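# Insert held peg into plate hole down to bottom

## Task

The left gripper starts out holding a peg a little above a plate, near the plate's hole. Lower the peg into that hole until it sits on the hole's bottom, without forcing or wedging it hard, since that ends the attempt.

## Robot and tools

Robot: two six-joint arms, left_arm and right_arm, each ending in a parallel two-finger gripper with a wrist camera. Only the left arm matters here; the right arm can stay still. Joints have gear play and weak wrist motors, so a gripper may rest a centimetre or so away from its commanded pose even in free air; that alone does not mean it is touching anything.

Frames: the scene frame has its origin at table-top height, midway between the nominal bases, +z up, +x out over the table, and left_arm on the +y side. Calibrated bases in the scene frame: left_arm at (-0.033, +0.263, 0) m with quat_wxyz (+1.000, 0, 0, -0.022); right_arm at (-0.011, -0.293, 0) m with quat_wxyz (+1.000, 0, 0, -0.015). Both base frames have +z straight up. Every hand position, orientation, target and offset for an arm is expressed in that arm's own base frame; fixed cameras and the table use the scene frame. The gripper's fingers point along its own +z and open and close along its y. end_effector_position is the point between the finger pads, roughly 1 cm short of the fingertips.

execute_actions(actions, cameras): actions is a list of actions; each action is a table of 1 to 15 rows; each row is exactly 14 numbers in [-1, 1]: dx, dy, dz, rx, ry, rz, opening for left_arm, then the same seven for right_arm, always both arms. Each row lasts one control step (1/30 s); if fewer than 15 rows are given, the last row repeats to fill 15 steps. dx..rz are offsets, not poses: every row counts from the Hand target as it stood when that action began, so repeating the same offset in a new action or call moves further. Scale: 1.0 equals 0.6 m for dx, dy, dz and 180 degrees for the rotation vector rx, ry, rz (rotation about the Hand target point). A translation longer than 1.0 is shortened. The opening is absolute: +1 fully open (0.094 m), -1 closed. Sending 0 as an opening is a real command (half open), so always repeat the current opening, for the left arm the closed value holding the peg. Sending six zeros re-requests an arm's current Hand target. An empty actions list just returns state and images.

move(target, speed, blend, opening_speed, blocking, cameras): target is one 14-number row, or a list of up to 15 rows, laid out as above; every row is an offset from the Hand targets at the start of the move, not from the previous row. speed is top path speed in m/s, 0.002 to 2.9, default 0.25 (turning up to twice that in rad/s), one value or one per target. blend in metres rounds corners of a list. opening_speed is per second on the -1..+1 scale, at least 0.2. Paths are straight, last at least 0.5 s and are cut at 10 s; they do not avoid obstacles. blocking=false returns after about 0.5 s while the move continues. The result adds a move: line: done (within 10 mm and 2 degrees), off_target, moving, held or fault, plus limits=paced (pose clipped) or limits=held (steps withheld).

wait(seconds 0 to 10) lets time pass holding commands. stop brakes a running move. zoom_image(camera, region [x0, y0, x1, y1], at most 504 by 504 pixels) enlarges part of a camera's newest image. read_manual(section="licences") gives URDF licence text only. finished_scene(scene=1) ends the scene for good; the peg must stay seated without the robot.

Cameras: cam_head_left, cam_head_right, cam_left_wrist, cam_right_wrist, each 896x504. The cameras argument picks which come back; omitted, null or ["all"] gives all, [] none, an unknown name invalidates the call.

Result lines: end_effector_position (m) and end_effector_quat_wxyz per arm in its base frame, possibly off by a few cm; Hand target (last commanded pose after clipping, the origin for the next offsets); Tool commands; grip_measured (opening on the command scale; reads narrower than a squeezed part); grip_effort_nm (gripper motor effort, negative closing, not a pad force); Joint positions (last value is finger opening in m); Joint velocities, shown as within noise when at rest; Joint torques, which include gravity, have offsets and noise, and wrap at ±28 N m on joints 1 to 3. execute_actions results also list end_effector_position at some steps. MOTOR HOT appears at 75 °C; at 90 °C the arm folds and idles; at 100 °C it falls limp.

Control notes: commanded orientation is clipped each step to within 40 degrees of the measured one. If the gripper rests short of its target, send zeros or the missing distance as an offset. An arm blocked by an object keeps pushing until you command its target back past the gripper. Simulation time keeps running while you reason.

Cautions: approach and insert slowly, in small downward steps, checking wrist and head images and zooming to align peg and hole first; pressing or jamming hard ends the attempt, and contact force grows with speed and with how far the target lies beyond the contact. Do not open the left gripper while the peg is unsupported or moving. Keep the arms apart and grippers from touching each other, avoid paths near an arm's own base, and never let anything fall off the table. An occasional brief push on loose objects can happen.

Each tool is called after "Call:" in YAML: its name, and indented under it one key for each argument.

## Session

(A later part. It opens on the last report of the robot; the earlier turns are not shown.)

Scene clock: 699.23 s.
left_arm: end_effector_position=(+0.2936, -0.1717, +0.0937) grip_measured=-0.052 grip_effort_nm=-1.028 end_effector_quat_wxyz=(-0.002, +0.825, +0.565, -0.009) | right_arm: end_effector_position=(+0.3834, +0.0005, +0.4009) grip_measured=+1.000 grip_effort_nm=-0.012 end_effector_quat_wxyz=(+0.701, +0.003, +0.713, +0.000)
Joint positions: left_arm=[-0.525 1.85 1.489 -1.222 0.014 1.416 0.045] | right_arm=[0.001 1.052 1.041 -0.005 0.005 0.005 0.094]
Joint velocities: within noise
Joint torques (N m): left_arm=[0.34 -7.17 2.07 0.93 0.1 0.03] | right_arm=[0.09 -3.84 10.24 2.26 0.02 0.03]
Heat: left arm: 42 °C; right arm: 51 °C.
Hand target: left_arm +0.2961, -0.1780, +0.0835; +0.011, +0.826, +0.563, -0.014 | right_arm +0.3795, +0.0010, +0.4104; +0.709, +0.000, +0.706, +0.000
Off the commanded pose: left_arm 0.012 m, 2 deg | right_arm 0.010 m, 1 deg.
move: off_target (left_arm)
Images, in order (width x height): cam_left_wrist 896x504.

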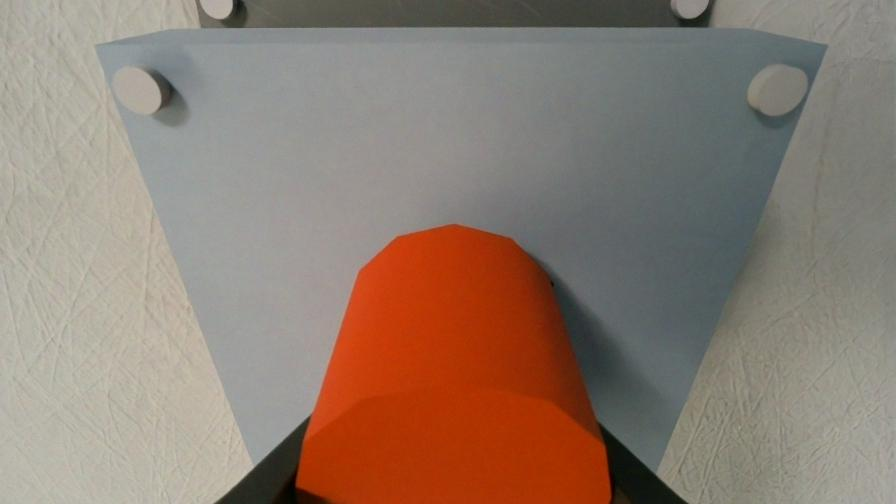

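Call:
move:
  target: [0,0,0.015,0.003,0,0,-1,0,0,0,0,0,0,1]
  speed: 0.03
  cameras: []

Call:
move:
  target: [0,0,0,0,0,0,0.35,0,0,0,0,0,0,1]
  opening_speed: 0.4

Call:
zoom_image:
  camera: "cam_head_left"
  region: [375, 225, 425, 265]

Scene clock: 705.97 s.
left_arm: end_effector_position=(+0.2936, -0.1717, +0.0937) grip_measured=-0.052 grip_effort_nm=-1.028 end_effector_quat_wxyz=(-0.002, +0.825, +0.565, -0.009) | right_arm: end_effector_position=(+0.3834, +0.0005, +0.4009) grip_measured=+1.000 grip_effort_nm=-0.012 end_effector_quat_wxyz=(+0.701, +0.003, +0.713, +0.000)
Joint positions: left_arm=[-0.525 1.85 1.489 -1.222 0.014 1.416 0.045] | right_arm=[0.001 1.052 1.041 -0.005 0.005 0.005 0.094]
Joint velocities: within noise
Joint torques (N m): left_arm=[-0.12 -7.27 4.93 0.46 0.06 0.01] | right_arm=[-0.02 -3.85 10.18 2.27 0.02 0.01]
Heat: left arm: 41 °C; right arm: 51 °C.
Hand target: left_arm +0.2961, -0.1780, +0.0925; +0.007, +0.826, +0.563, -0.011 | right_arm +0.3795, +0.0010, +0.4104; +0.709, +0.000, +0.706, +0.000
Off the commanded pose: left_arm 0.007 m, 1 deg | right_arm 0.010 m, 1 deg.
move: done
No camera images: "cameras" was empty.

Scene clock: 710.57 s.
left_arm: end_effector_position=(+0.2914, -0.1743, +0.0928) grip_measured=+0.347 grip_effort_nm=0.144 end_effector_quat_wxyz=(-0.004, +0.826, +0.564, -0.009) | right_arm: end_effector_position=(+0.3834, +0.0005, +0.4009) grip_measured=+1.000 grip_effort_nm=-0.012 end_effector_quat_wxyz=(+0.701, +0.003, +0.713, +0.000)
Joint positions: left_arm=[-0.535 1.851 1.488 -1.222 0.013 1.408 0.063] | right_arm=[0.001 1.052 1.041 -0.005 0.005 0.005 0.094]
Joint velocities: within noise
Joint torques (N m): left_arm=[-0.03 -7.19 4.66 0.45 0.07 0.01] | right_arm=[-0.03 -3.79 10.14 2.25 0.01 0.02]
Heat: left arm: 41 °C; right arm: 51 °C.
Hand target: left_arm +0.2961, -0.1780, +0.0925; +0.007, +0.826, +0.563, -0.011 | right_arm +0.3795, +0.0010, +0.4104; +0.709, +0.000, +0.706, +0.000
Off the commanded pose: left_arm 0.006 m, 1 deg | right_arm 0.010 m, 1 deg.
move: done

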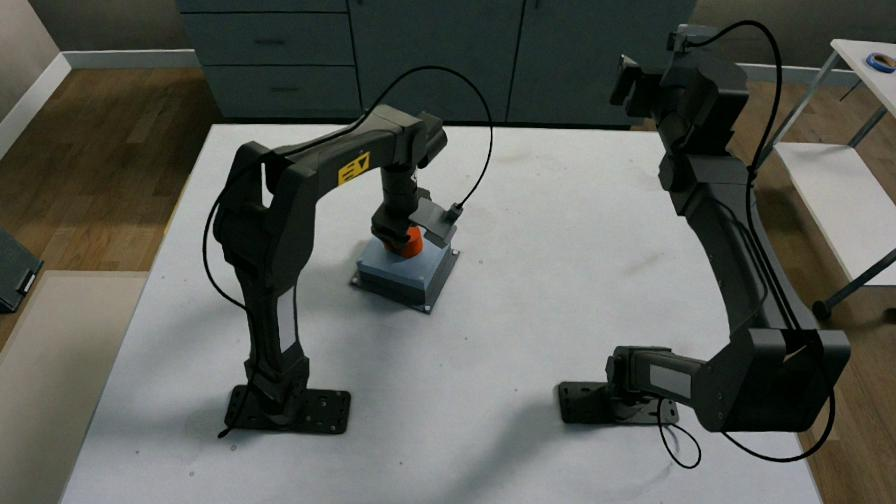

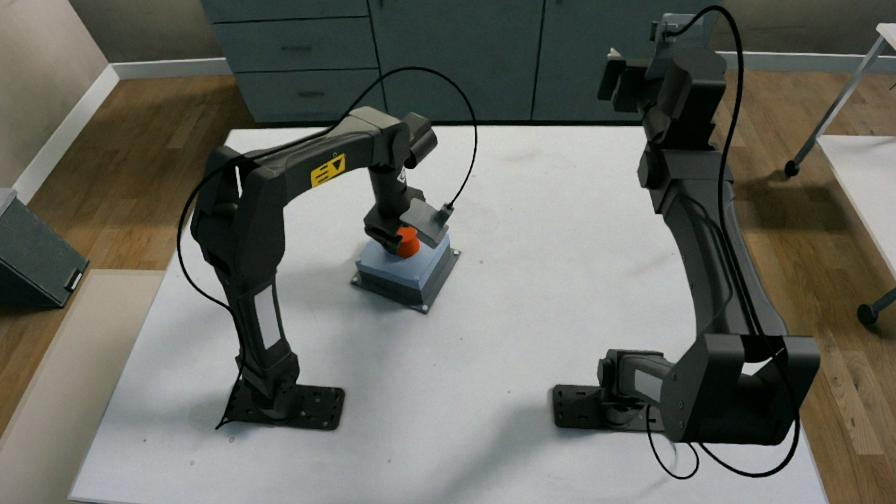

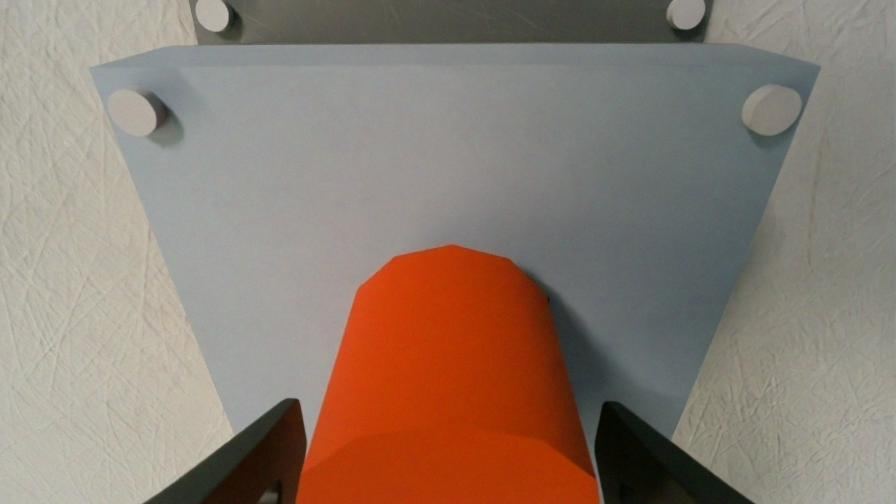

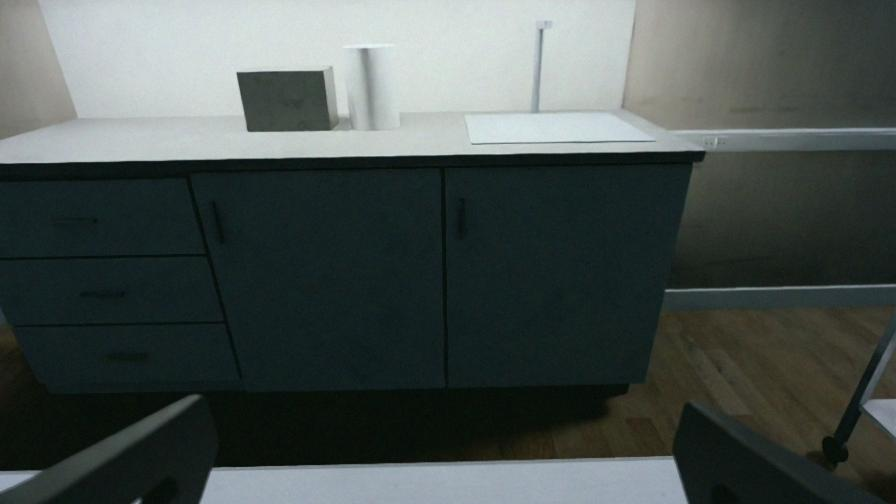

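Scaled by 10.080 from the camera's 896x504 image, which has a finer 1280x720 frame.

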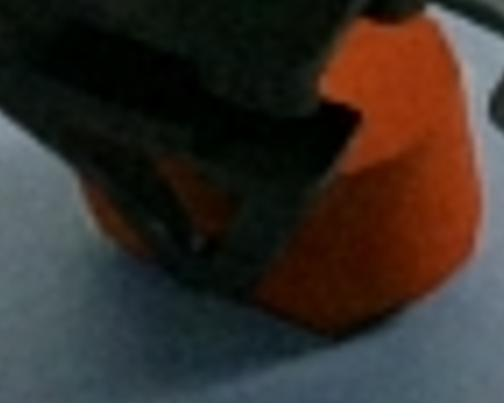

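Call:
move:
  target:
    - [0,0,0,0,0,0,1,0,0,0,0,0,0,1]
    - [0,0,0.13,0,0,0,1,0,0,0,0,0,0,1]
  speed: 0.08
  opening_speed: 1.0

Call:
zoom_image:
  camera: "cam_head_left"
  region: [370, 215, 435, 270]

Call:
zoom_image:
  camera: "cam_left_wrist"
  region: [200, 0, 704, 504]

Scene clock: 717.03 s.
left_arm: end_effector_position=(+0.2959, -0.1776, +0.1643) grip_measured=+0.997 grip_effort_nm=0.144 end_effector_quat_wxyz=(+0.005, +0.826, +0.563, -0.005) | right_arm: end_effector_position=(+0.3834, +0.0005, +0.4009) grip_measured=+1.000 grip_effort_nm=-0.017 end_effector_quat_wxyz=(+0.701, +0.003, +0.713, +0.000)
Joint positions: left_arm=[-0.537 1.859 1.782 -1.489 0.013 1.408 0.094] | right_arm=[0.001 1.052 1.041 -0.005 0.005 0.005 0.094]
Joint velocities: within noise
Joint torques (N m): left_arm=[0.29 -6.98 7.13 -0.03 0.06 -0.03] | right_arm=[-0.01 -3.82 10.21 2.26 0.02 0.02]
Heat: left arm: 40 °C; right arm: 51 °C.
Hand target: left_arm +0.2961, -0.1780, +0.1705; +0.007, +0.826, +0.563, -0.011 | right_arm +0.3795, +0.0010, +0.4104; +0.709, +0.000, +0.706, +0.000
Off the commanded pose: left_arm 0.006 m, 1 deg | right_arm 0.010 m, 1 deg.
move: done

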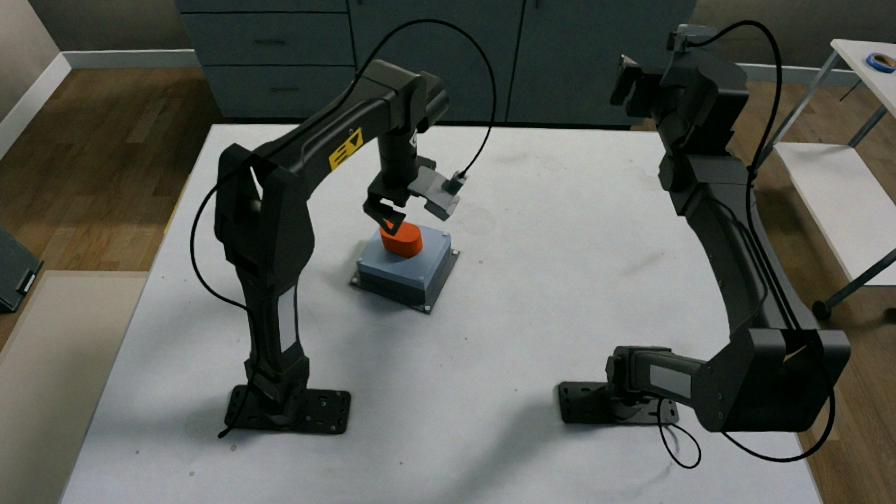

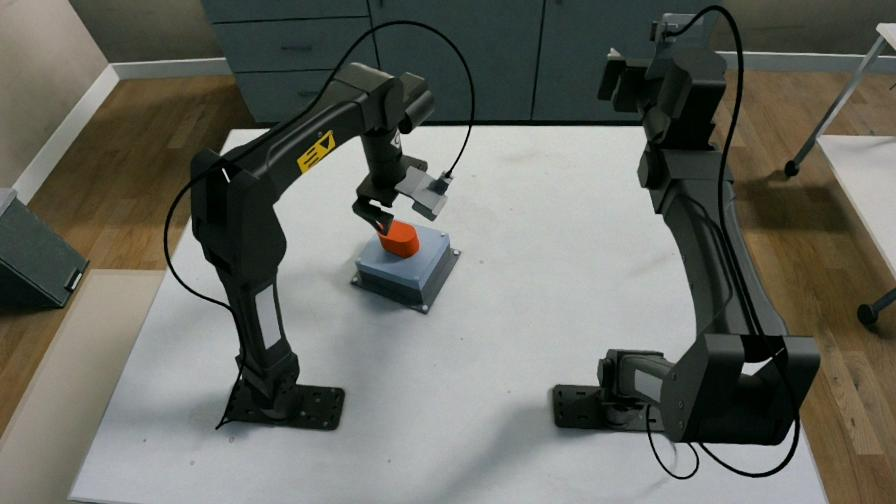

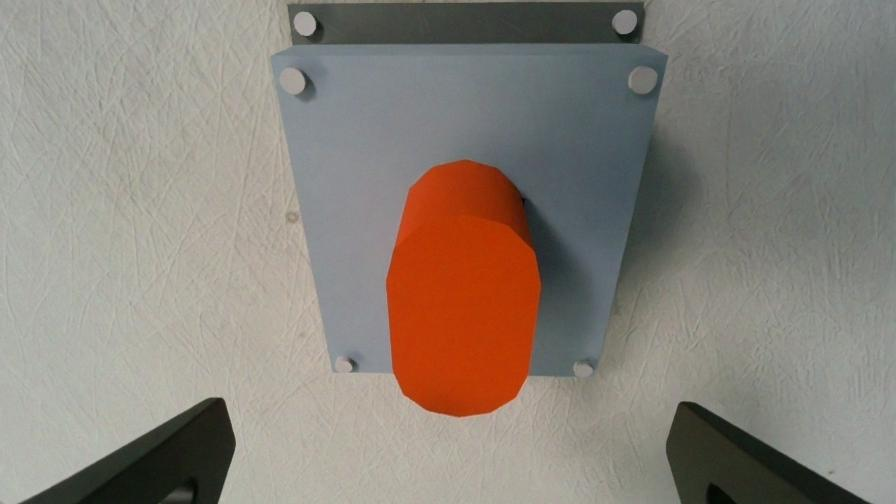

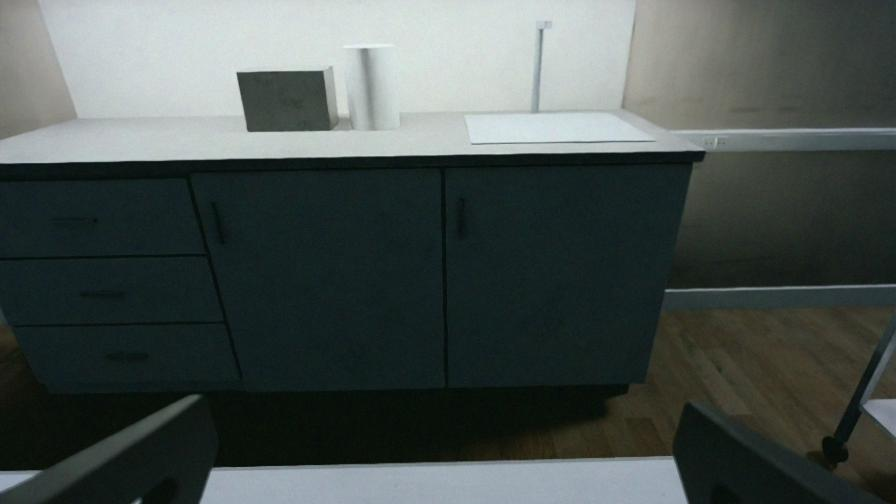

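Scaled by 7.754 from the camera's 896x504 image, which has a finer 1280x720 frame.

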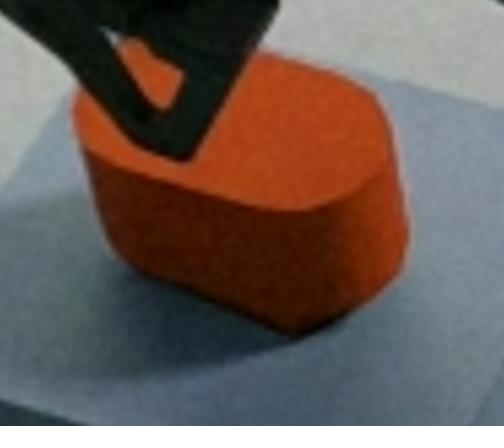

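Scaled by 1.000.

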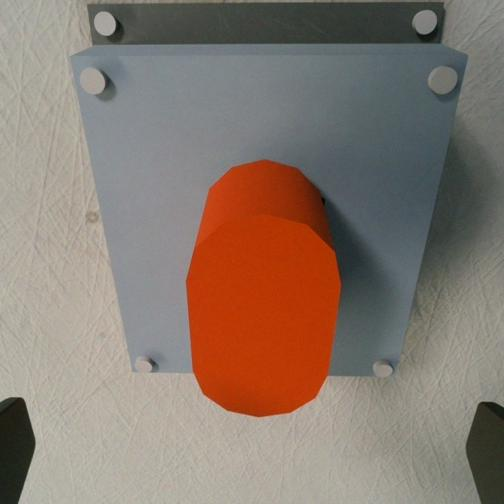

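Call:
finished_scene:

The scene is finished: the task was done.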